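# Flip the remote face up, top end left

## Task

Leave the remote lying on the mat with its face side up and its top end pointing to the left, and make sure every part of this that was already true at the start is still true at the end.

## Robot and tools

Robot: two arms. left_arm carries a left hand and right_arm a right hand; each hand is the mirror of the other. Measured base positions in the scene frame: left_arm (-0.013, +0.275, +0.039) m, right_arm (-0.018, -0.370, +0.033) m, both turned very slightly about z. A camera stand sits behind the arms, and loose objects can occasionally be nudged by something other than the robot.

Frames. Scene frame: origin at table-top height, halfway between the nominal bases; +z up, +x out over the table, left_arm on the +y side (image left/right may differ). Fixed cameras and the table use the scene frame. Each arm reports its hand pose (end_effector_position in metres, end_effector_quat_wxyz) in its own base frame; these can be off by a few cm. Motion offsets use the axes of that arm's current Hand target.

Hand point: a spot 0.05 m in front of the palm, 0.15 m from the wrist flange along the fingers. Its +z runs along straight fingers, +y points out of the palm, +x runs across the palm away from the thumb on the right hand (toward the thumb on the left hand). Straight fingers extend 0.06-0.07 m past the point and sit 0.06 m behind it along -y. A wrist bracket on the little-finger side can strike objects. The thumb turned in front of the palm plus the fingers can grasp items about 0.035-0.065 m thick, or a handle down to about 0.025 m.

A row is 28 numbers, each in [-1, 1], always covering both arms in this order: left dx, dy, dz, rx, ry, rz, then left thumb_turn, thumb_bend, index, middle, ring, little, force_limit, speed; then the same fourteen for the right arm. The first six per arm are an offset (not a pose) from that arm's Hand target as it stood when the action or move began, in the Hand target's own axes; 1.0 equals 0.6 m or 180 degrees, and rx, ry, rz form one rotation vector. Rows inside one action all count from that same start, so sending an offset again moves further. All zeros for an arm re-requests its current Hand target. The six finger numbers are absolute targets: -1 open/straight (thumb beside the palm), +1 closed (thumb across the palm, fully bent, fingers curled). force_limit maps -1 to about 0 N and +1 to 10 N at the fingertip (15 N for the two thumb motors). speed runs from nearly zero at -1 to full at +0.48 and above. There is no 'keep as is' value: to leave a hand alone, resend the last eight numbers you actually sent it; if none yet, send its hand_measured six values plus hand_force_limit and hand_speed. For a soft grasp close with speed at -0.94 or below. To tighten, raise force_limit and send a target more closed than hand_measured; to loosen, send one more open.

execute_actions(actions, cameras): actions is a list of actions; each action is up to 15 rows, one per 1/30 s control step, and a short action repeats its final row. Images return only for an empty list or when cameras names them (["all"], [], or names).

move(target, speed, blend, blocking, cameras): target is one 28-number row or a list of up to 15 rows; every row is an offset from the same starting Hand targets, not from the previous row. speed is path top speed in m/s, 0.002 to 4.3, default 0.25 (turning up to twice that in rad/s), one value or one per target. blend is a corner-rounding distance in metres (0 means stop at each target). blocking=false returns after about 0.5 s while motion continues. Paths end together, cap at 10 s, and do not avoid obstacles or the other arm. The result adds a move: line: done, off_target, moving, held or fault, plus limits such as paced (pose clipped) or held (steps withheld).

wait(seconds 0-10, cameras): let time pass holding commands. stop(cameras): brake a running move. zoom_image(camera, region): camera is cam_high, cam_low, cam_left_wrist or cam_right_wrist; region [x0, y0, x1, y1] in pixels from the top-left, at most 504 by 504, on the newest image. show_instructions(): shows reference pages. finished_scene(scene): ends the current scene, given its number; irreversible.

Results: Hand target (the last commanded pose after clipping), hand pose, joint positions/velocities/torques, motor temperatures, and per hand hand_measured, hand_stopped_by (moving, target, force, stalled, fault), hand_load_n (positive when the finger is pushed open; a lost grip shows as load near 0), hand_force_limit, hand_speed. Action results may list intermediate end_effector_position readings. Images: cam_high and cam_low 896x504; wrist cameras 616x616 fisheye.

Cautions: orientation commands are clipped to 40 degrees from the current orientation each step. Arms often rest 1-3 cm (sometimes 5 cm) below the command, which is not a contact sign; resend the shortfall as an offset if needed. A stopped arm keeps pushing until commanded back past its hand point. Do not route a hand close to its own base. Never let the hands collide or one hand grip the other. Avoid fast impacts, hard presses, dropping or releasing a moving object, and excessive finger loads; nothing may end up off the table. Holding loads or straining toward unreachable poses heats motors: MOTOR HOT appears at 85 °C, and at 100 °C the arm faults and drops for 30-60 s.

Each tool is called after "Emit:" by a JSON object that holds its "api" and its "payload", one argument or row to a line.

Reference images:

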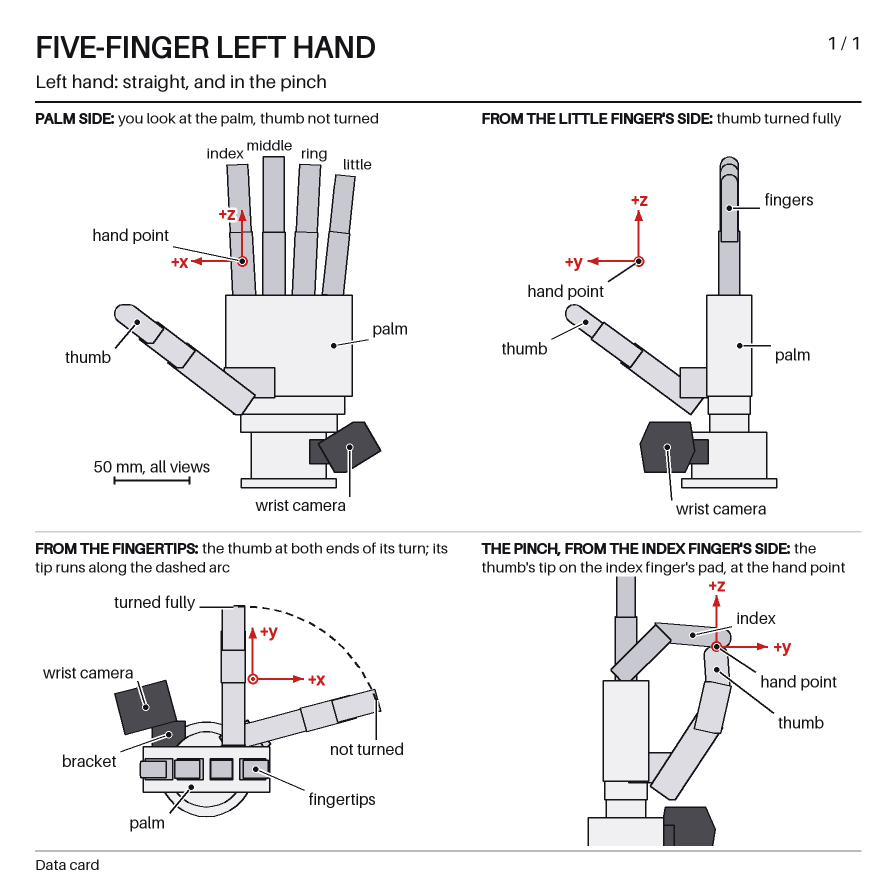

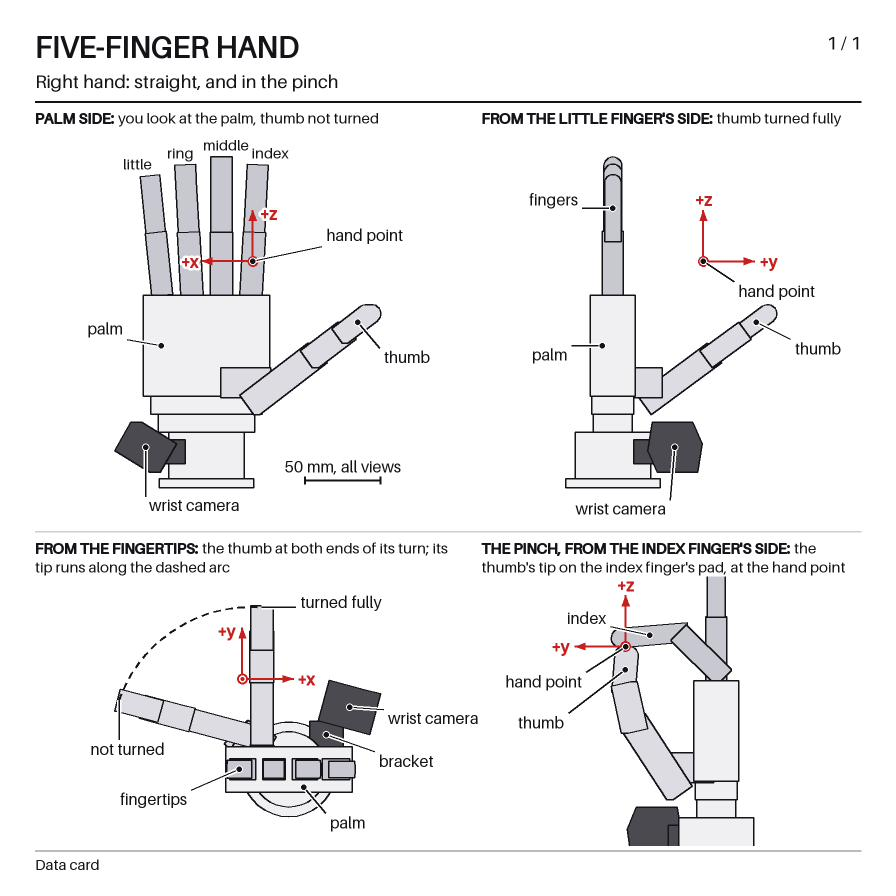

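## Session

Emit:
{"api": "execute_actions", "payload": {
  "actions": []
}}

Emit:
{"api": "zoom_image", "payload": {
  "camera": "cam_high",
  "region": [380, 180, 560, 350]
}}

Emit:
{"api": "zoom_image", "payload": {
  "camera": "cam_low",
  "region": [420, 240, 560, 380]
}}

Scene clock: 0.00 s.
left_arm: end_effector_position=(+0.6791, +0.2594, +0.3189) hand_measured=(-1.000, -1.000, -1.000, -1.000, -1.000, -1.000) hand_load_n=(+0.0, +0.0, +0.0, +0.0, +0.0, +0.0) hand_stopped_by=(target, target, target, target, target, target) hand_force_limit=0.00 hand_speed=-0.80 end_effector_quat_wxyz=(-0.363, +0.807, -0.376, +0.275) | right_arm: end_effector_position=(+0.6045, +0.0147, +0.2637) hand_measured=(-1.000, -1.000, -1.000, -1.000, -1.000, -1.000) hand_load_n=(-0.5, +0.0, +0.0, +0.0, +0.0, +0.0) hand_stopped_by=(target, target, target, target, target, target) hand_force_limit=0.00 hand_speed=-0.80 end_effector_quat_wxyz=(+0.278, -0.332, +0.879, -0.201)
Joint positions: left_arm=[0.411 1.747 1.818 -0.696 -0.061 -0.256] | right_arm=[-0.032 1.505 1.448 -0.826 0.149 0.764]
Joint velocities: within noise
Joint torques (N m): no reading
Motor temperatures (°C): left_arm=[25 23 33 22 25 23] | right_arm=[26 27 32 26 27 25]
Heat: left arm: hottest elbow 33 °C; right arm: hottest elbow 32 °C.
Hand target: left_arm +0.6837, +0.2614, +0.3391; -0.376, +0.799, -0.372, +0.286 | right_arm +0.6112, +0.0145, +0.2739; +0.287, -0.330, +0.876, -0.205

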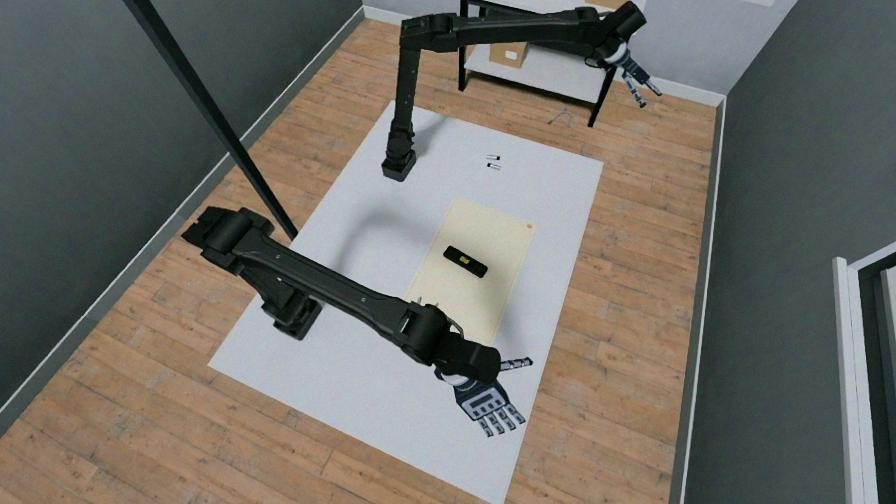

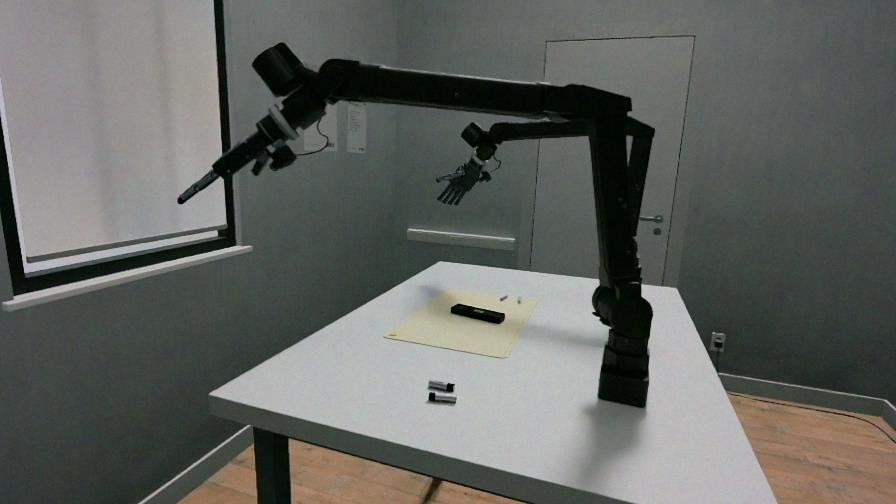

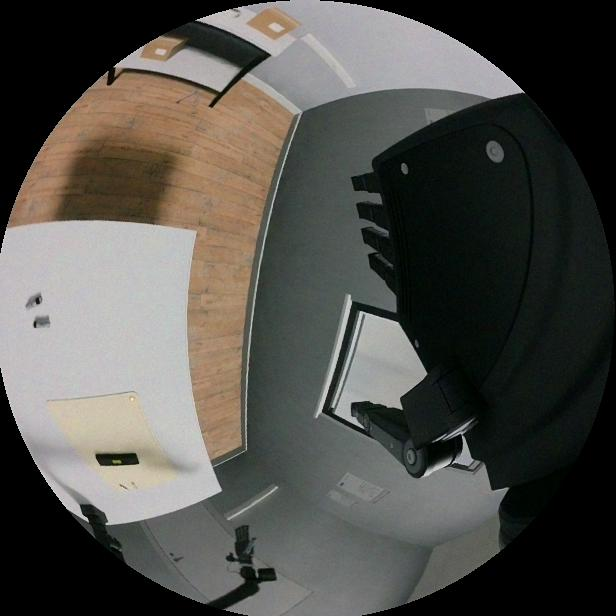

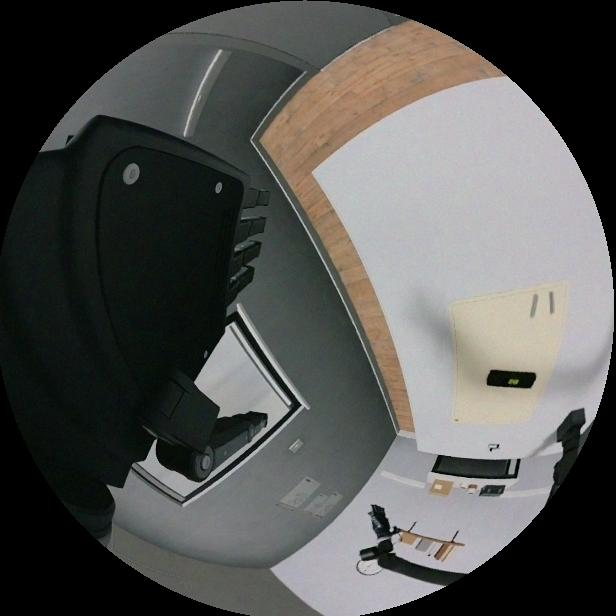

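Scaled by 2.800 from the camera's 896x504 image, which has a finer 1280x720 frame.

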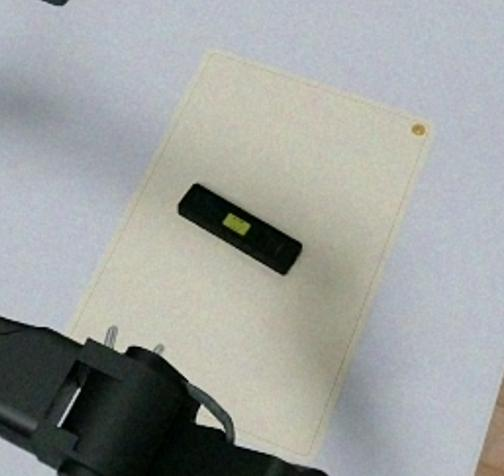

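Scaled by 3.600 from the camera's 896x504 image, which has a finer 1280x720 frame.

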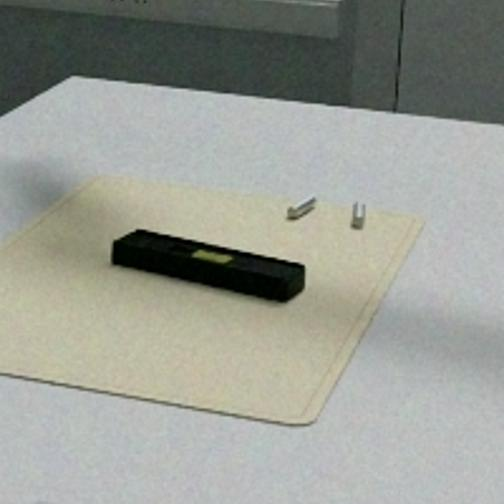

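Emit:
{"api": "move", "payload": {
  "target": [0,0,0,0,0,0,-1,-1,-1,-1,-1,-1,0,-0.8,-0.0533,0.8398,-0.1898,-0.0679,-0.3661,-0.5047,1,-0.95,-0.35,-1,-1,-1,-0.4,-0.3],
  "speed": 0.3,
  "cameras": ["cam_high","cam_right_wrist"]
}}

Emit:
{"api": "zoom_image", "payload": {
  "camera": "cam_high",
  "region": [400, 190, 520, 310]
}}

Scene clock: 39.60 s.
left_arm: end_effector_position=(+0.6791, +0.2594, +0.3189) hand_measured=(-1.000, -1.000, -1.000, -1.000, -1.000, -1.000) hand_load_n=(+0.0, +0.0, +0.0, +0.0, +0.0, +0.0) hand_stopped_by=(target, target, target, target, target, target) hand_force_limit=0.00 hand_speed=-0.80 end_effector_quat_wxyz=(-0.363, +0.807, -0.376, +0.275) | right_arm: end_effector_position=(+0.3125, +0.3934, +0.0834) hand_measured=(+1.000, -0.950, -0.350, -1.000, -1.000, -1.000) hand_load_n=(+0.0, +0.0, +0.0, +0.0, +0.0, +0.0) hand_stopped_by=(target, target, target, target, target, target) hand_force_limit=-0.40 hand_speed=-0.30 end_effector_quat_wxyz=(-0.405, +0.900, -0.154, +0.055)
Joint positions: left_arm=[0.411 1.747 1.818 -0.696 -0.061 -0.256] | right_arm=[0.737 1.459 0.895 -0.239 -0.385 -0.338]
Joint torques (N m): left_arm=[1.79 -12.69 11.29 2.47 -0.04 -0.04] | right_arm=[0.03 -8.29 10.15 2.37 -0.18 -0.06]
Motor temperatures (°C): left_arm=[25 26 40 22 25 23] | right_arm=[26 28 35 26 27 25]
Heat: left arm: hottest elbow 40 °C; right arm: hottest elbow 35 °C.
Hand target: left_arm +0.6837, +0.2614, +0.3391; -0.376, +0.799, -0.372, +0.286 | right_arm +0.3266, +0.4080, +0.0951; -0.418, +0.895, -0.142, +0.066
Off the commanded pose: left_arm 0.021 m, 2 deg | right_arm 0.023 m, 2 deg.
move: off_target (left_arm, right_arm)
Images, in order (width x height): cam_high 896x504, cam_right_wrist 616x616.

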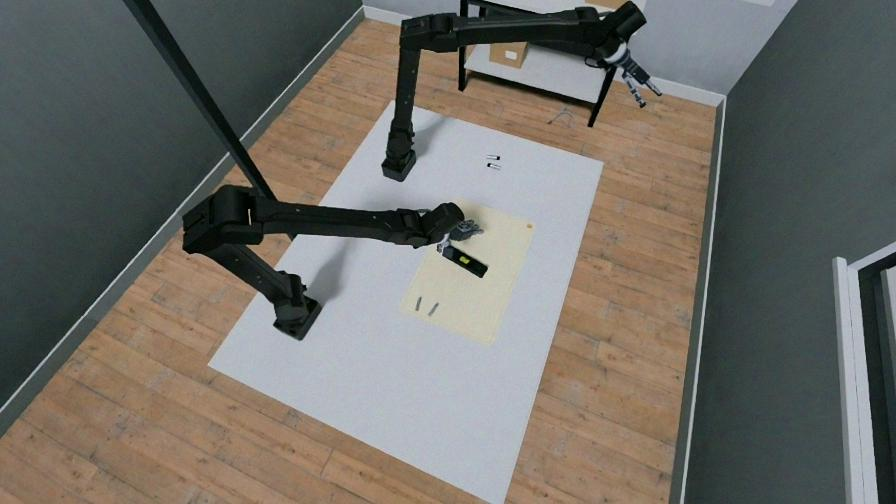

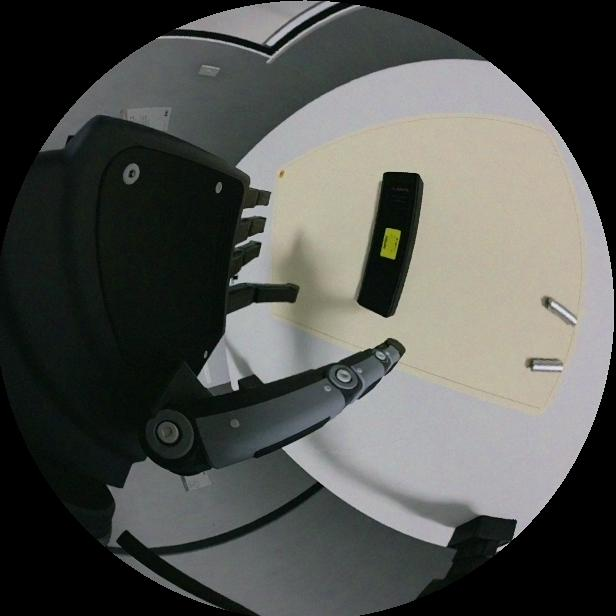

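Scaled by 4.200 from the camera's 896x504 image, which has a finer 1280x720 frame.

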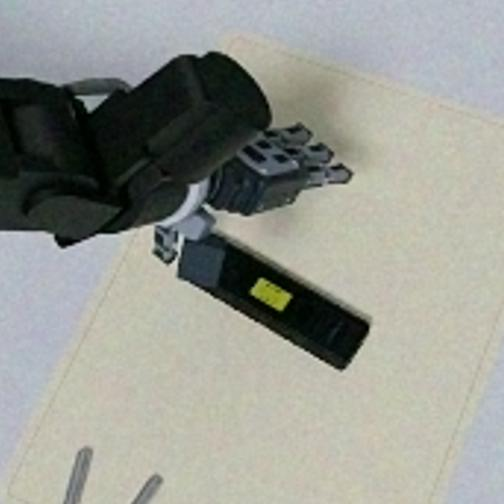

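Emit:
{"api": "move", "payload": {
  "target": [0,0,0,0,0,0,-1,-1,-1,-1,-1,-1,0,-0.8,0.0135,0.0832,0.0697,0,0,0,1,-0.95,-0.35,-1,-1,-1,-0.4,-0.3],
  "speed": 0.12,
  "cameras": ["cam_right_wrist"]
}}

Scene clock: 58.47 s.
left_arm: end_effector_position=(+0.6791, +0.2594, +0.3189) hand_measured=(-1.000, -1.000, -1.000, -1.000, -1.000, -1.000) hand_load_n=(+0.0, +0.0, +0.0, +0.0, +0.0, +0.0) hand_stopped_by=(target, target, target, target, target, target) hand_force_limit=0.00 hand_speed=-0.80 end_effector_quat_wxyz=(-0.363, +0.807, -0.376, +0.275) | right_arm: end_effector_position=(+0.3286, +0.4073, +0.0366) hand_measured=(+1.000, -0.950, -0.350, -1.000, -1.000, -1.000) hand_load_n=(+0.0, +0.0, +0.0, +0.0, +0.0, +0.0) hand_stopped_by=(target, target, target, target, target, target) hand_force_limit=-0.40 hand_speed=-0.30 end_effector_quat_wxyz=(-0.418, +0.895, -0.143, +0.063)
Joint positions: left_arm=[0.411 1.747 1.818 -0.696 -0.061 -0.256] | right_arm=[0.734 1.585 0.874 -0.061 -0.397 -0.35]
Joint torques (N m): left_arm=[0.85 -13.63 11.25 2.52 0.04 -0.02] | right_arm=[-0.97 -9.11 6.63 2.66 -0.18 -0.08]
Heat: left arm: hottest elbow 41 °C; right arm: hottest elbow 39 °C.
Hand target: left_arm +0.6837, +0.2614, +0.3391; -0.376, +0.799, -0.372, +0.286 | right_arm +0.3342, +0.4055, +0.0300; -0.418, +0.895, -0.142, +0.066
Off the commanded pose: left_arm 0.021 m, 2 deg | right_arm 0.009 m, 0 deg.
move: off_target (left_arm)
Images, in order (width x height): cam_right_wrist 616x616.

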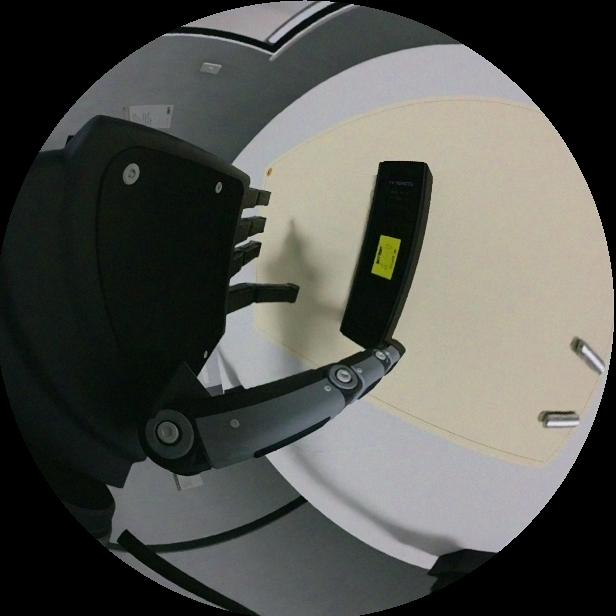

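Emit:
{"api": "move", "payload": {
  "target": [
    [0,0,0,0,0,0,-1,-1,-1,-1,-1,-1,0,-0.8,0,0.0511,0.0429,0,0,0,1,-0.95,-0.35,-1,-1,-1,-0.4,-0.3],
    [0,0,0,0,0,0,-1,-1,-1,-1,-1,-1,0,-0.8,0,0.0511,0.0429,0,0,0,1,-0.5,-0.4,-1,-1,-1,-0.4,-0.7],
    [0,0,0,0,0,0,-1,-1,-1,-1,-1,-1,0,-0.8,0,0.0511,0.0429,0,0,0,1,-0.5,0.3,-1,-1,-1,0.1,-0.85]
  ],
  "speed": 0.08,
  "cameras": ["cam_right_wrist"]
}}

Emit:
{"api": "zoom_image", "payload": {
  "camera": "cam_right_wrist",
  "region": [220, 220, 440, 420]
}}

Scene clock: 72.50 s.
left_arm: end_effector_position=(+0.6791, +0.2594, +0.3189) hand_measured=(-1.000, -1.000, -1.000, -1.000, -1.000, -1.000) hand_load_n=(-0.5, +0.0, +0.0, +0.0, +0.0, +0.0) hand_stopped_by=(target, target, target, target, target, target) hand_force_limit=0.00 hand_speed=-0.80 end_effector_quat_wxyz=(-0.363, +0.807, -0.376, +0.275) | right_arm: end_effector_position=(+0.3301, +0.4086, -0.0016) hand_measured=(+1.000, -0.502, -0.112, -1.000, -1.000, -1.000) hand_load_n=(-1.5, +4.0, +6.5, +0.0, +0.0, +0.0) hand_stopped_by=(target, target, force, target, target, target) hand_force_limit=0.10 hand_speed=-0.85 end_effector_quat_wxyz=(-0.419, +0.894, -0.142, +0.064)
Joint positions: left_arm=[0.411 1.747 1.818 -0.696 -0.061 -0.256] | right_arm=[0.734 1.668 0.844 0.057 -0.397 -0.351]
Joint torques (N m): left_arm=[1.49 -12.86 11.28 2.65 0 -0.06] | right_arm=[-0.97 -9.58 5.96 2.63 -0.15 -0.07]
Heat: left arm: hottest elbow 42 °C; right arm: hottest elbow 37 °C.
Hand target: left_arm +0.6837, +0.2614, +0.3391; -0.376, +0.799, -0.372, +0.286 | right_arm +0.3344, +0.4057, -0.0098; -0.418, +0.895, -0.141, +0.067
Off the commanded pose: left_arm 0.021 m, 2 deg | right_arm 0.010 m, 0 deg.
move: off_target (left_arm)
Images, in order (width x height): cam_right_wrist 616x616.

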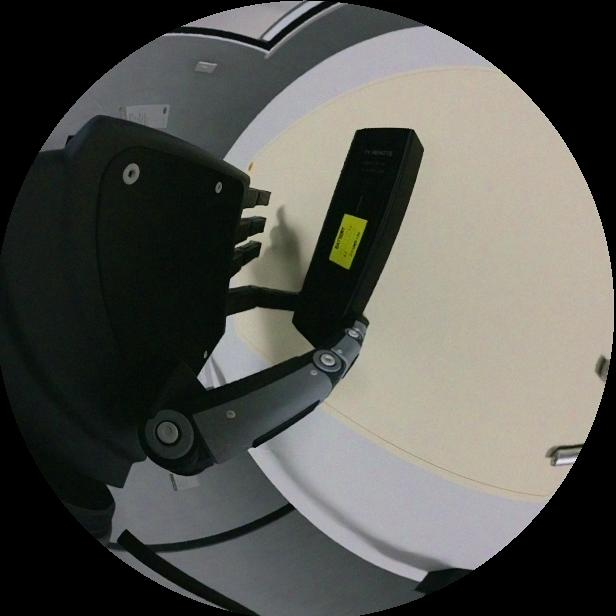

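Scaled by 2.291 from the camera's 616x616 image, which has a finer 880x880 frame.

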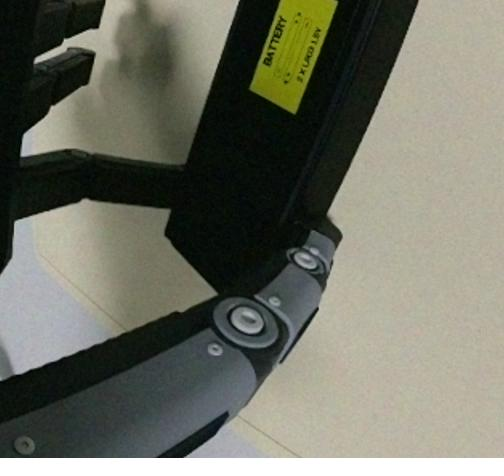

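Emit:
{"api": "move", "payload": {
  "target": [
    [0,0,0,0,0,0,-1,-1,-1,-1,-1,-1,0,-0.8,0,-0.2553,-0.2143,0,0,0,1,-0.5,0.3,-1,-1,-1,0.1,-0.85],
    [0,0,0,0,0,0,-1,-1,-1,-1,-1,-1,0,-0.8,0.0235,-0.3493,-0.1017,0,0.3234,0.2714,1,-0.5,0.3,-1,-1,-1,0.1,-0.85]
  ],
  "speed": [0.08,0.15],
  "blend": [0.02,0],
  "cameras": ["cam_low"]
}}

Emit:
{"api": "zoom_image", "payload": {
  "camera": "cam_low",
  "region": [400, 180, 560, 340]
}}

Scene clock: 90.33 s.
left_arm: end_effector_position=(+0.6791, +0.2594, +0.3189) hand_measured=(-1.000, -1.000, -1.000, -1.000, -1.000, -1.000) hand_load_n=(-0.5, +0.0, +0.0, +0.0, +0.0, +0.0) hand_stopped_by=(target, target, target, target, target, target) hand_force_limit=0.00 hand_speed=-0.80 end_effector_quat_wxyz=(-0.363, +0.807, -0.376, +0.275) | right_arm: end_effector_position=(+0.3692, +0.4666, +0.1746) hand_measured=(+1.000, -0.500, -0.112, -1.000, -1.000, -1.000) hand_load_n=(+0.0, +1.5, +2.0, +0.0, +0.0, +0.0) hand_stopped_by=(target, target, force, target, target, target) hand_force_limit=0.10 hand_speed=-0.85 end_effector_quat_wxyz=(-0.274, +0.626, -0.659, +0.314)
Joint positions: left_arm=[0.411 1.747 1.818 -0.696 -0.061 -0.256] | right_arm=[1.046 1.638 1.402 -0.885 0.759 0.915]
Joint torques (N m): left_arm=[2.08 -13.57 11.41 2.32 -0.03 -0.02] | right_arm=[0.5 -11.28 11.59 1.11 0.83 0.16]
Heat: left arm: hottest elbow 42 °C; right arm: hottest elbow 37 °C.
Hand target: left_arm +0.6837, +0.2614, +0.3391; -0.376, +0.799, -0.372, +0.286 | right_arm +0.3747, +0.4848, +0.1898; -0.289, +0.618, -0.663, +0.309
Off the commanded pose: left_arm 0.021 m, 2 deg | right_arm 0.025 m, 2 deg.
move: off_target (left_arm, right_arm)
Images, in order (width x height): cam_low 896x504.

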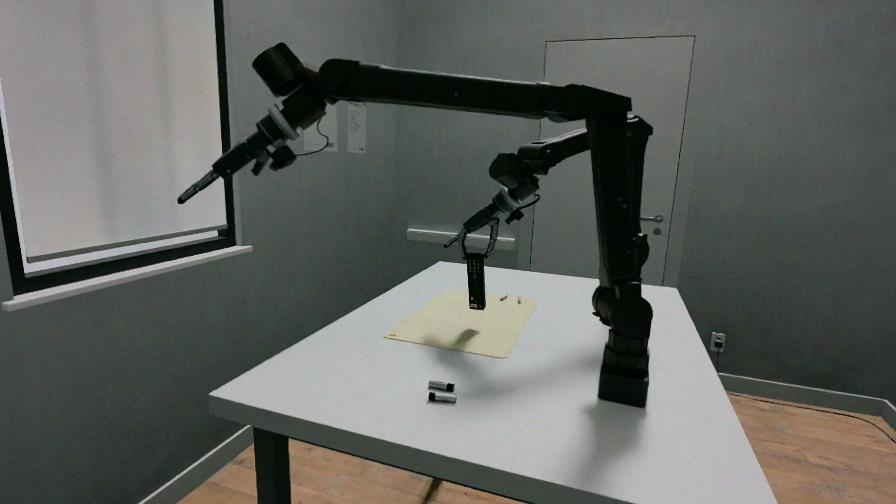

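Scaled by 3.150 from the camera's 896x504 image, which has a finer 1280x720 frame.

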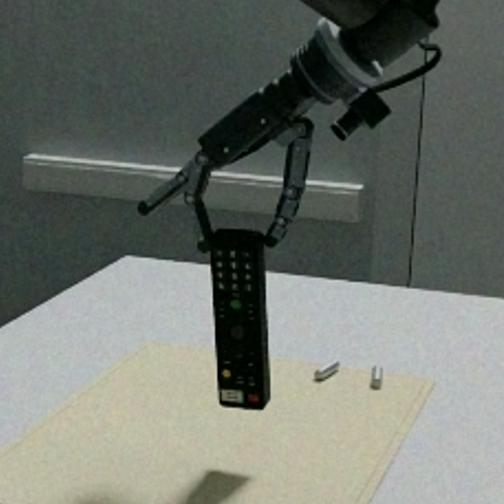

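Emit:
{"api": "move", "payload": {
  "target": [
    [0,0,0,0,0,0,-1,-1,-1,-1,-1,-1,0,-0.8,0,0,0,0,0,0,1,-0.5,0.35,-1,-1,-1,0.1,-0.85],
    [0,0,0,0,0,0,-1,-1,-1,-1,-1,-1,0,-0.8,0.0582,0.0612,0.0567,0,0,0,1,-0.5,0.35,-1,-1,-1,0.1,-0.85],
    [0,0,0,0,0,0,-1,-1,-1,-1,-1,-1,0,-0.8,0.153,0.0723,0.0747,0,0,0,1,-0.5,0.35,-1,-1,-1,0.1,-0.85],
    [0,0,0,0,0,0,-1,-1,-1,-1,-1,-1,0,-0.8,0.2178,0.1127,0.1145,0,0,0,1,-0.5,0.35,-1,-1,-1,0.1,-0.85],
    [0,0,0,0,0,0,-1,-1,-1,-1,-1,-1,0,-0.8,0.2577,0.1658,0.1627,0,0,0,1,-0.5,0.35,-1,-1,-1,0.1,-0.85],
    [0,0,0,0,0,0,-1,-1,-1,-1,-1,-1,0,-0.8,0.2727,0.2392,0.2257,0,0,0,1,-0.5,0.35,-1,-1,-1,0.1,-0.85]
  ],
  "speed": [0.08,0.08,0.08,0.08,0.08,0.06],
  "blend": [0,0.005,0.01,0.01,0.005,0],
  "cameras": ["cam_low"]
}}

Emit:
{"api": "zoom_image", "payload": {
  "camera": "cam_low",
  "region": [420, 240, 540, 360]
}}

Scene clock: 117.50 s.
left_arm: end_effector_position=(+0.6791, +0.2594, +0.3189) hand_measured=(-1.000, -1.000, -1.000, -1.000, -1.000, -1.000) hand_load_n=(+0.0, +0.0, +0.0, +0.0, +0.0, +0.0) hand_stopped_by=(target, target, target, target, target, target) hand_force_limit=0.00 hand_speed=-0.80 end_effector_quat_wxyz=(-0.363, +0.807, -0.376, +0.275) | right_arm: end_effector_position=(+0.3709, +0.3235, -0.0016) hand_measured=(+1.000, -0.502, -0.088, -1.000, -1.000, -1.000) hand_load_n=(-1.5, +6.5, +8.0, +0.0, +0.0, +0.0) hand_stopped_by=(target, target, force, target, target, target) hand_force_limit=0.10 hand_speed=-0.85 end_effector_quat_wxyz=(-0.290, +0.619, -0.663, +0.307)
Joint positions: left_arm=[0.411 1.747 1.818 -0.696 -0.061 -0.256] | right_arm=[0.858 1.577 0.756 -0.125 0.656 0.708]
Joint torques (N m): left_arm=[1.85 -13.1 11.26 2.21 -0.03 -0.07] | right_arm=[-1.03 -8.23 5.81 2.47 0.54 -0.09]
Heat: left arm: hottest elbow 43 °C; right arm: hottest elbow 39 °C.
Hand target: left_arm +0.6837, +0.2614, +0.3391; -0.376, +0.799, -0.372, +0.286 | right_arm +0.3750, +0.3208, -0.0073; -0.289, +0.618, -0.663, +0.309
Off the commanded pose: left_arm 0.021 m, 2 deg | right_arm 0.007 m, 0 deg.
move: off_target (left_arm)
Images, in order (width x height): cam_low 896x504.

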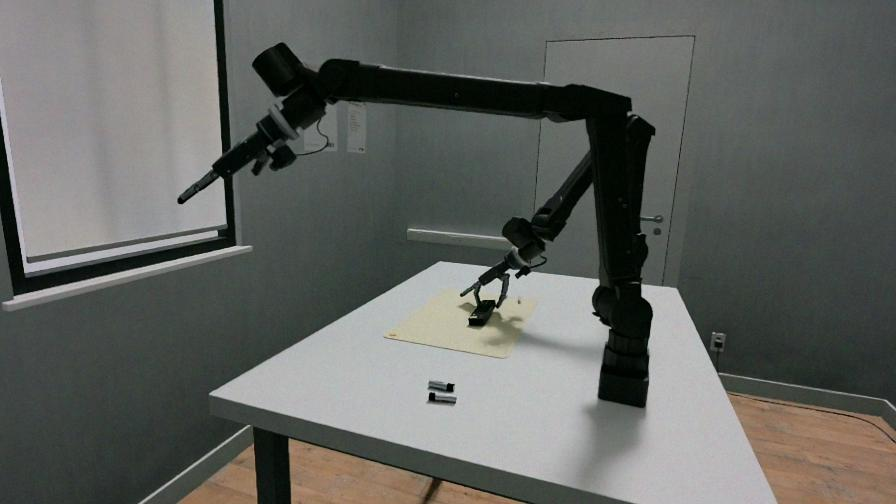

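Scaled by 4.200 from the camera's 896x504 image, which has a finer 1280x720 frame.

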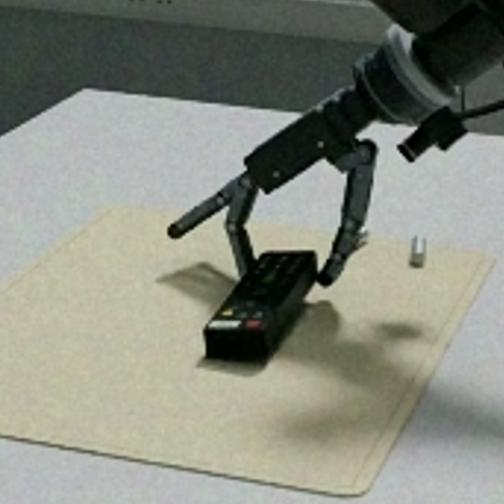

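Emit:
{"api": "move", "payload": {
  "target": [
    [0,0,0,0,0,0,-1,-1,-1,-1,-1,-1,0,-0.8,0,0,0,0,0,0,1,-0.7,-0.3,-1,-1,-1,0.1,-0.8],
    [0,0,0,0,0,0,-1,-1,-1,-1,-1,-1,0,-0.8,0,0,0,0,0,0,1,-1,-0.35,-1,-1,-1,0.1,-0.3],
    [0,0,0,0,0,0,-1,-1,-1,-1,-1,-1,0,-0.8,0,-0.1277,-0.1071,0,0,0,1,-1,-0.35,-1,-1,-1,0.1,-0.3]
  ],
  "speed": [0.05,0.05,0.12],
  "cameras": ["cam_high","cam_low"]
}}

Emit:
{"api": "zoom_image", "payload": {
  "camera": "cam_low",
  "region": [420, 240, 540, 360]
}}

Scene clock: 129.80 s.
left_arm: end_effector_position=(+0.6791, +0.2594, +0.3189) hand_measured=(-1.000, -1.000, -1.000, -1.000, -1.000, -1.000) hand_load_n=(+0.0, +0.0, +0.0, -0.5, +0.0, +0.0) hand_stopped_by=(target, target, target, target, target, target) hand_force_limit=0.00 hand_speed=-0.80 end_effector_quat_wxyz=(-0.363, +0.807, -0.376, +0.275) | right_arm: end_effector_position=(+0.3621, +0.3128, +0.0732) hand_measured=(+1.000, -1.000, -0.350, -1.000, -1.000, -1.000) hand_load_n=(+0.0, +0.0, +0.0, +0.0, +0.0, +0.0) hand_stopped_by=(target, target, target, target, target, target) hand_force_limit=0.10 hand_speed=-0.30 end_effector_quat_wxyz=(-0.276, +0.625, -0.662, +0.309)
Joint positions: left_arm=[0.411 1.747 1.818 -0.696 -0.061 -0.256] | right_arm=[0.858 1.402 0.829 -0.406 0.655 0.707]
Joint torques (N m): left_arm=[1.44 -12.81 11.17 2.32 0.01 -0.02] | right_arm=[-0.91 -8.82 9.83 1.16 0.56 -0.05]
Heat: left arm: hottest elbow 43 °C; right arm: hottest elbow 38 °C.
Hand target: left_arm +0.6837, +0.2614, +0.3391; -0.376, +0.799, -0.372, +0.286 | right_arm +0.3749, +0.3209, +0.0928; -0.289, +0.618, -0.663, +0.309
Off the commanded pose: left_arm 0.021 m, 2 deg | right_arm 0.025 m, 2 deg.
move: off_target (left_arm, right_arm)
Images, in order (width x height): cam_high 896x504, cam_low 896x504.

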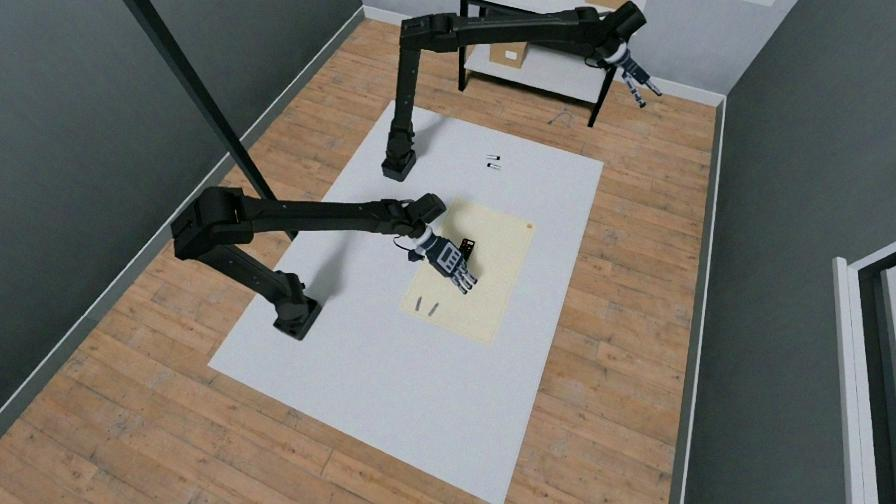

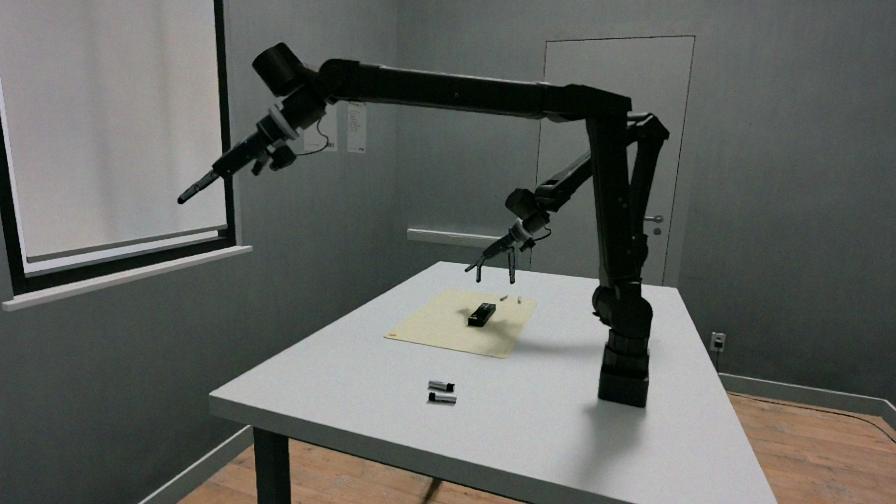

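Scaled by 4.200 from the camera's 896x504 image, which has a finer 1280x720 frame.

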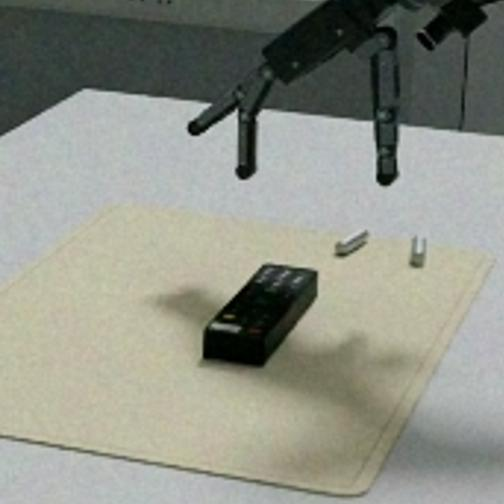

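Emit:
{"api": "finished_scene", "payload": {
  "scene": 3
}}

The scene is finished: the task was done.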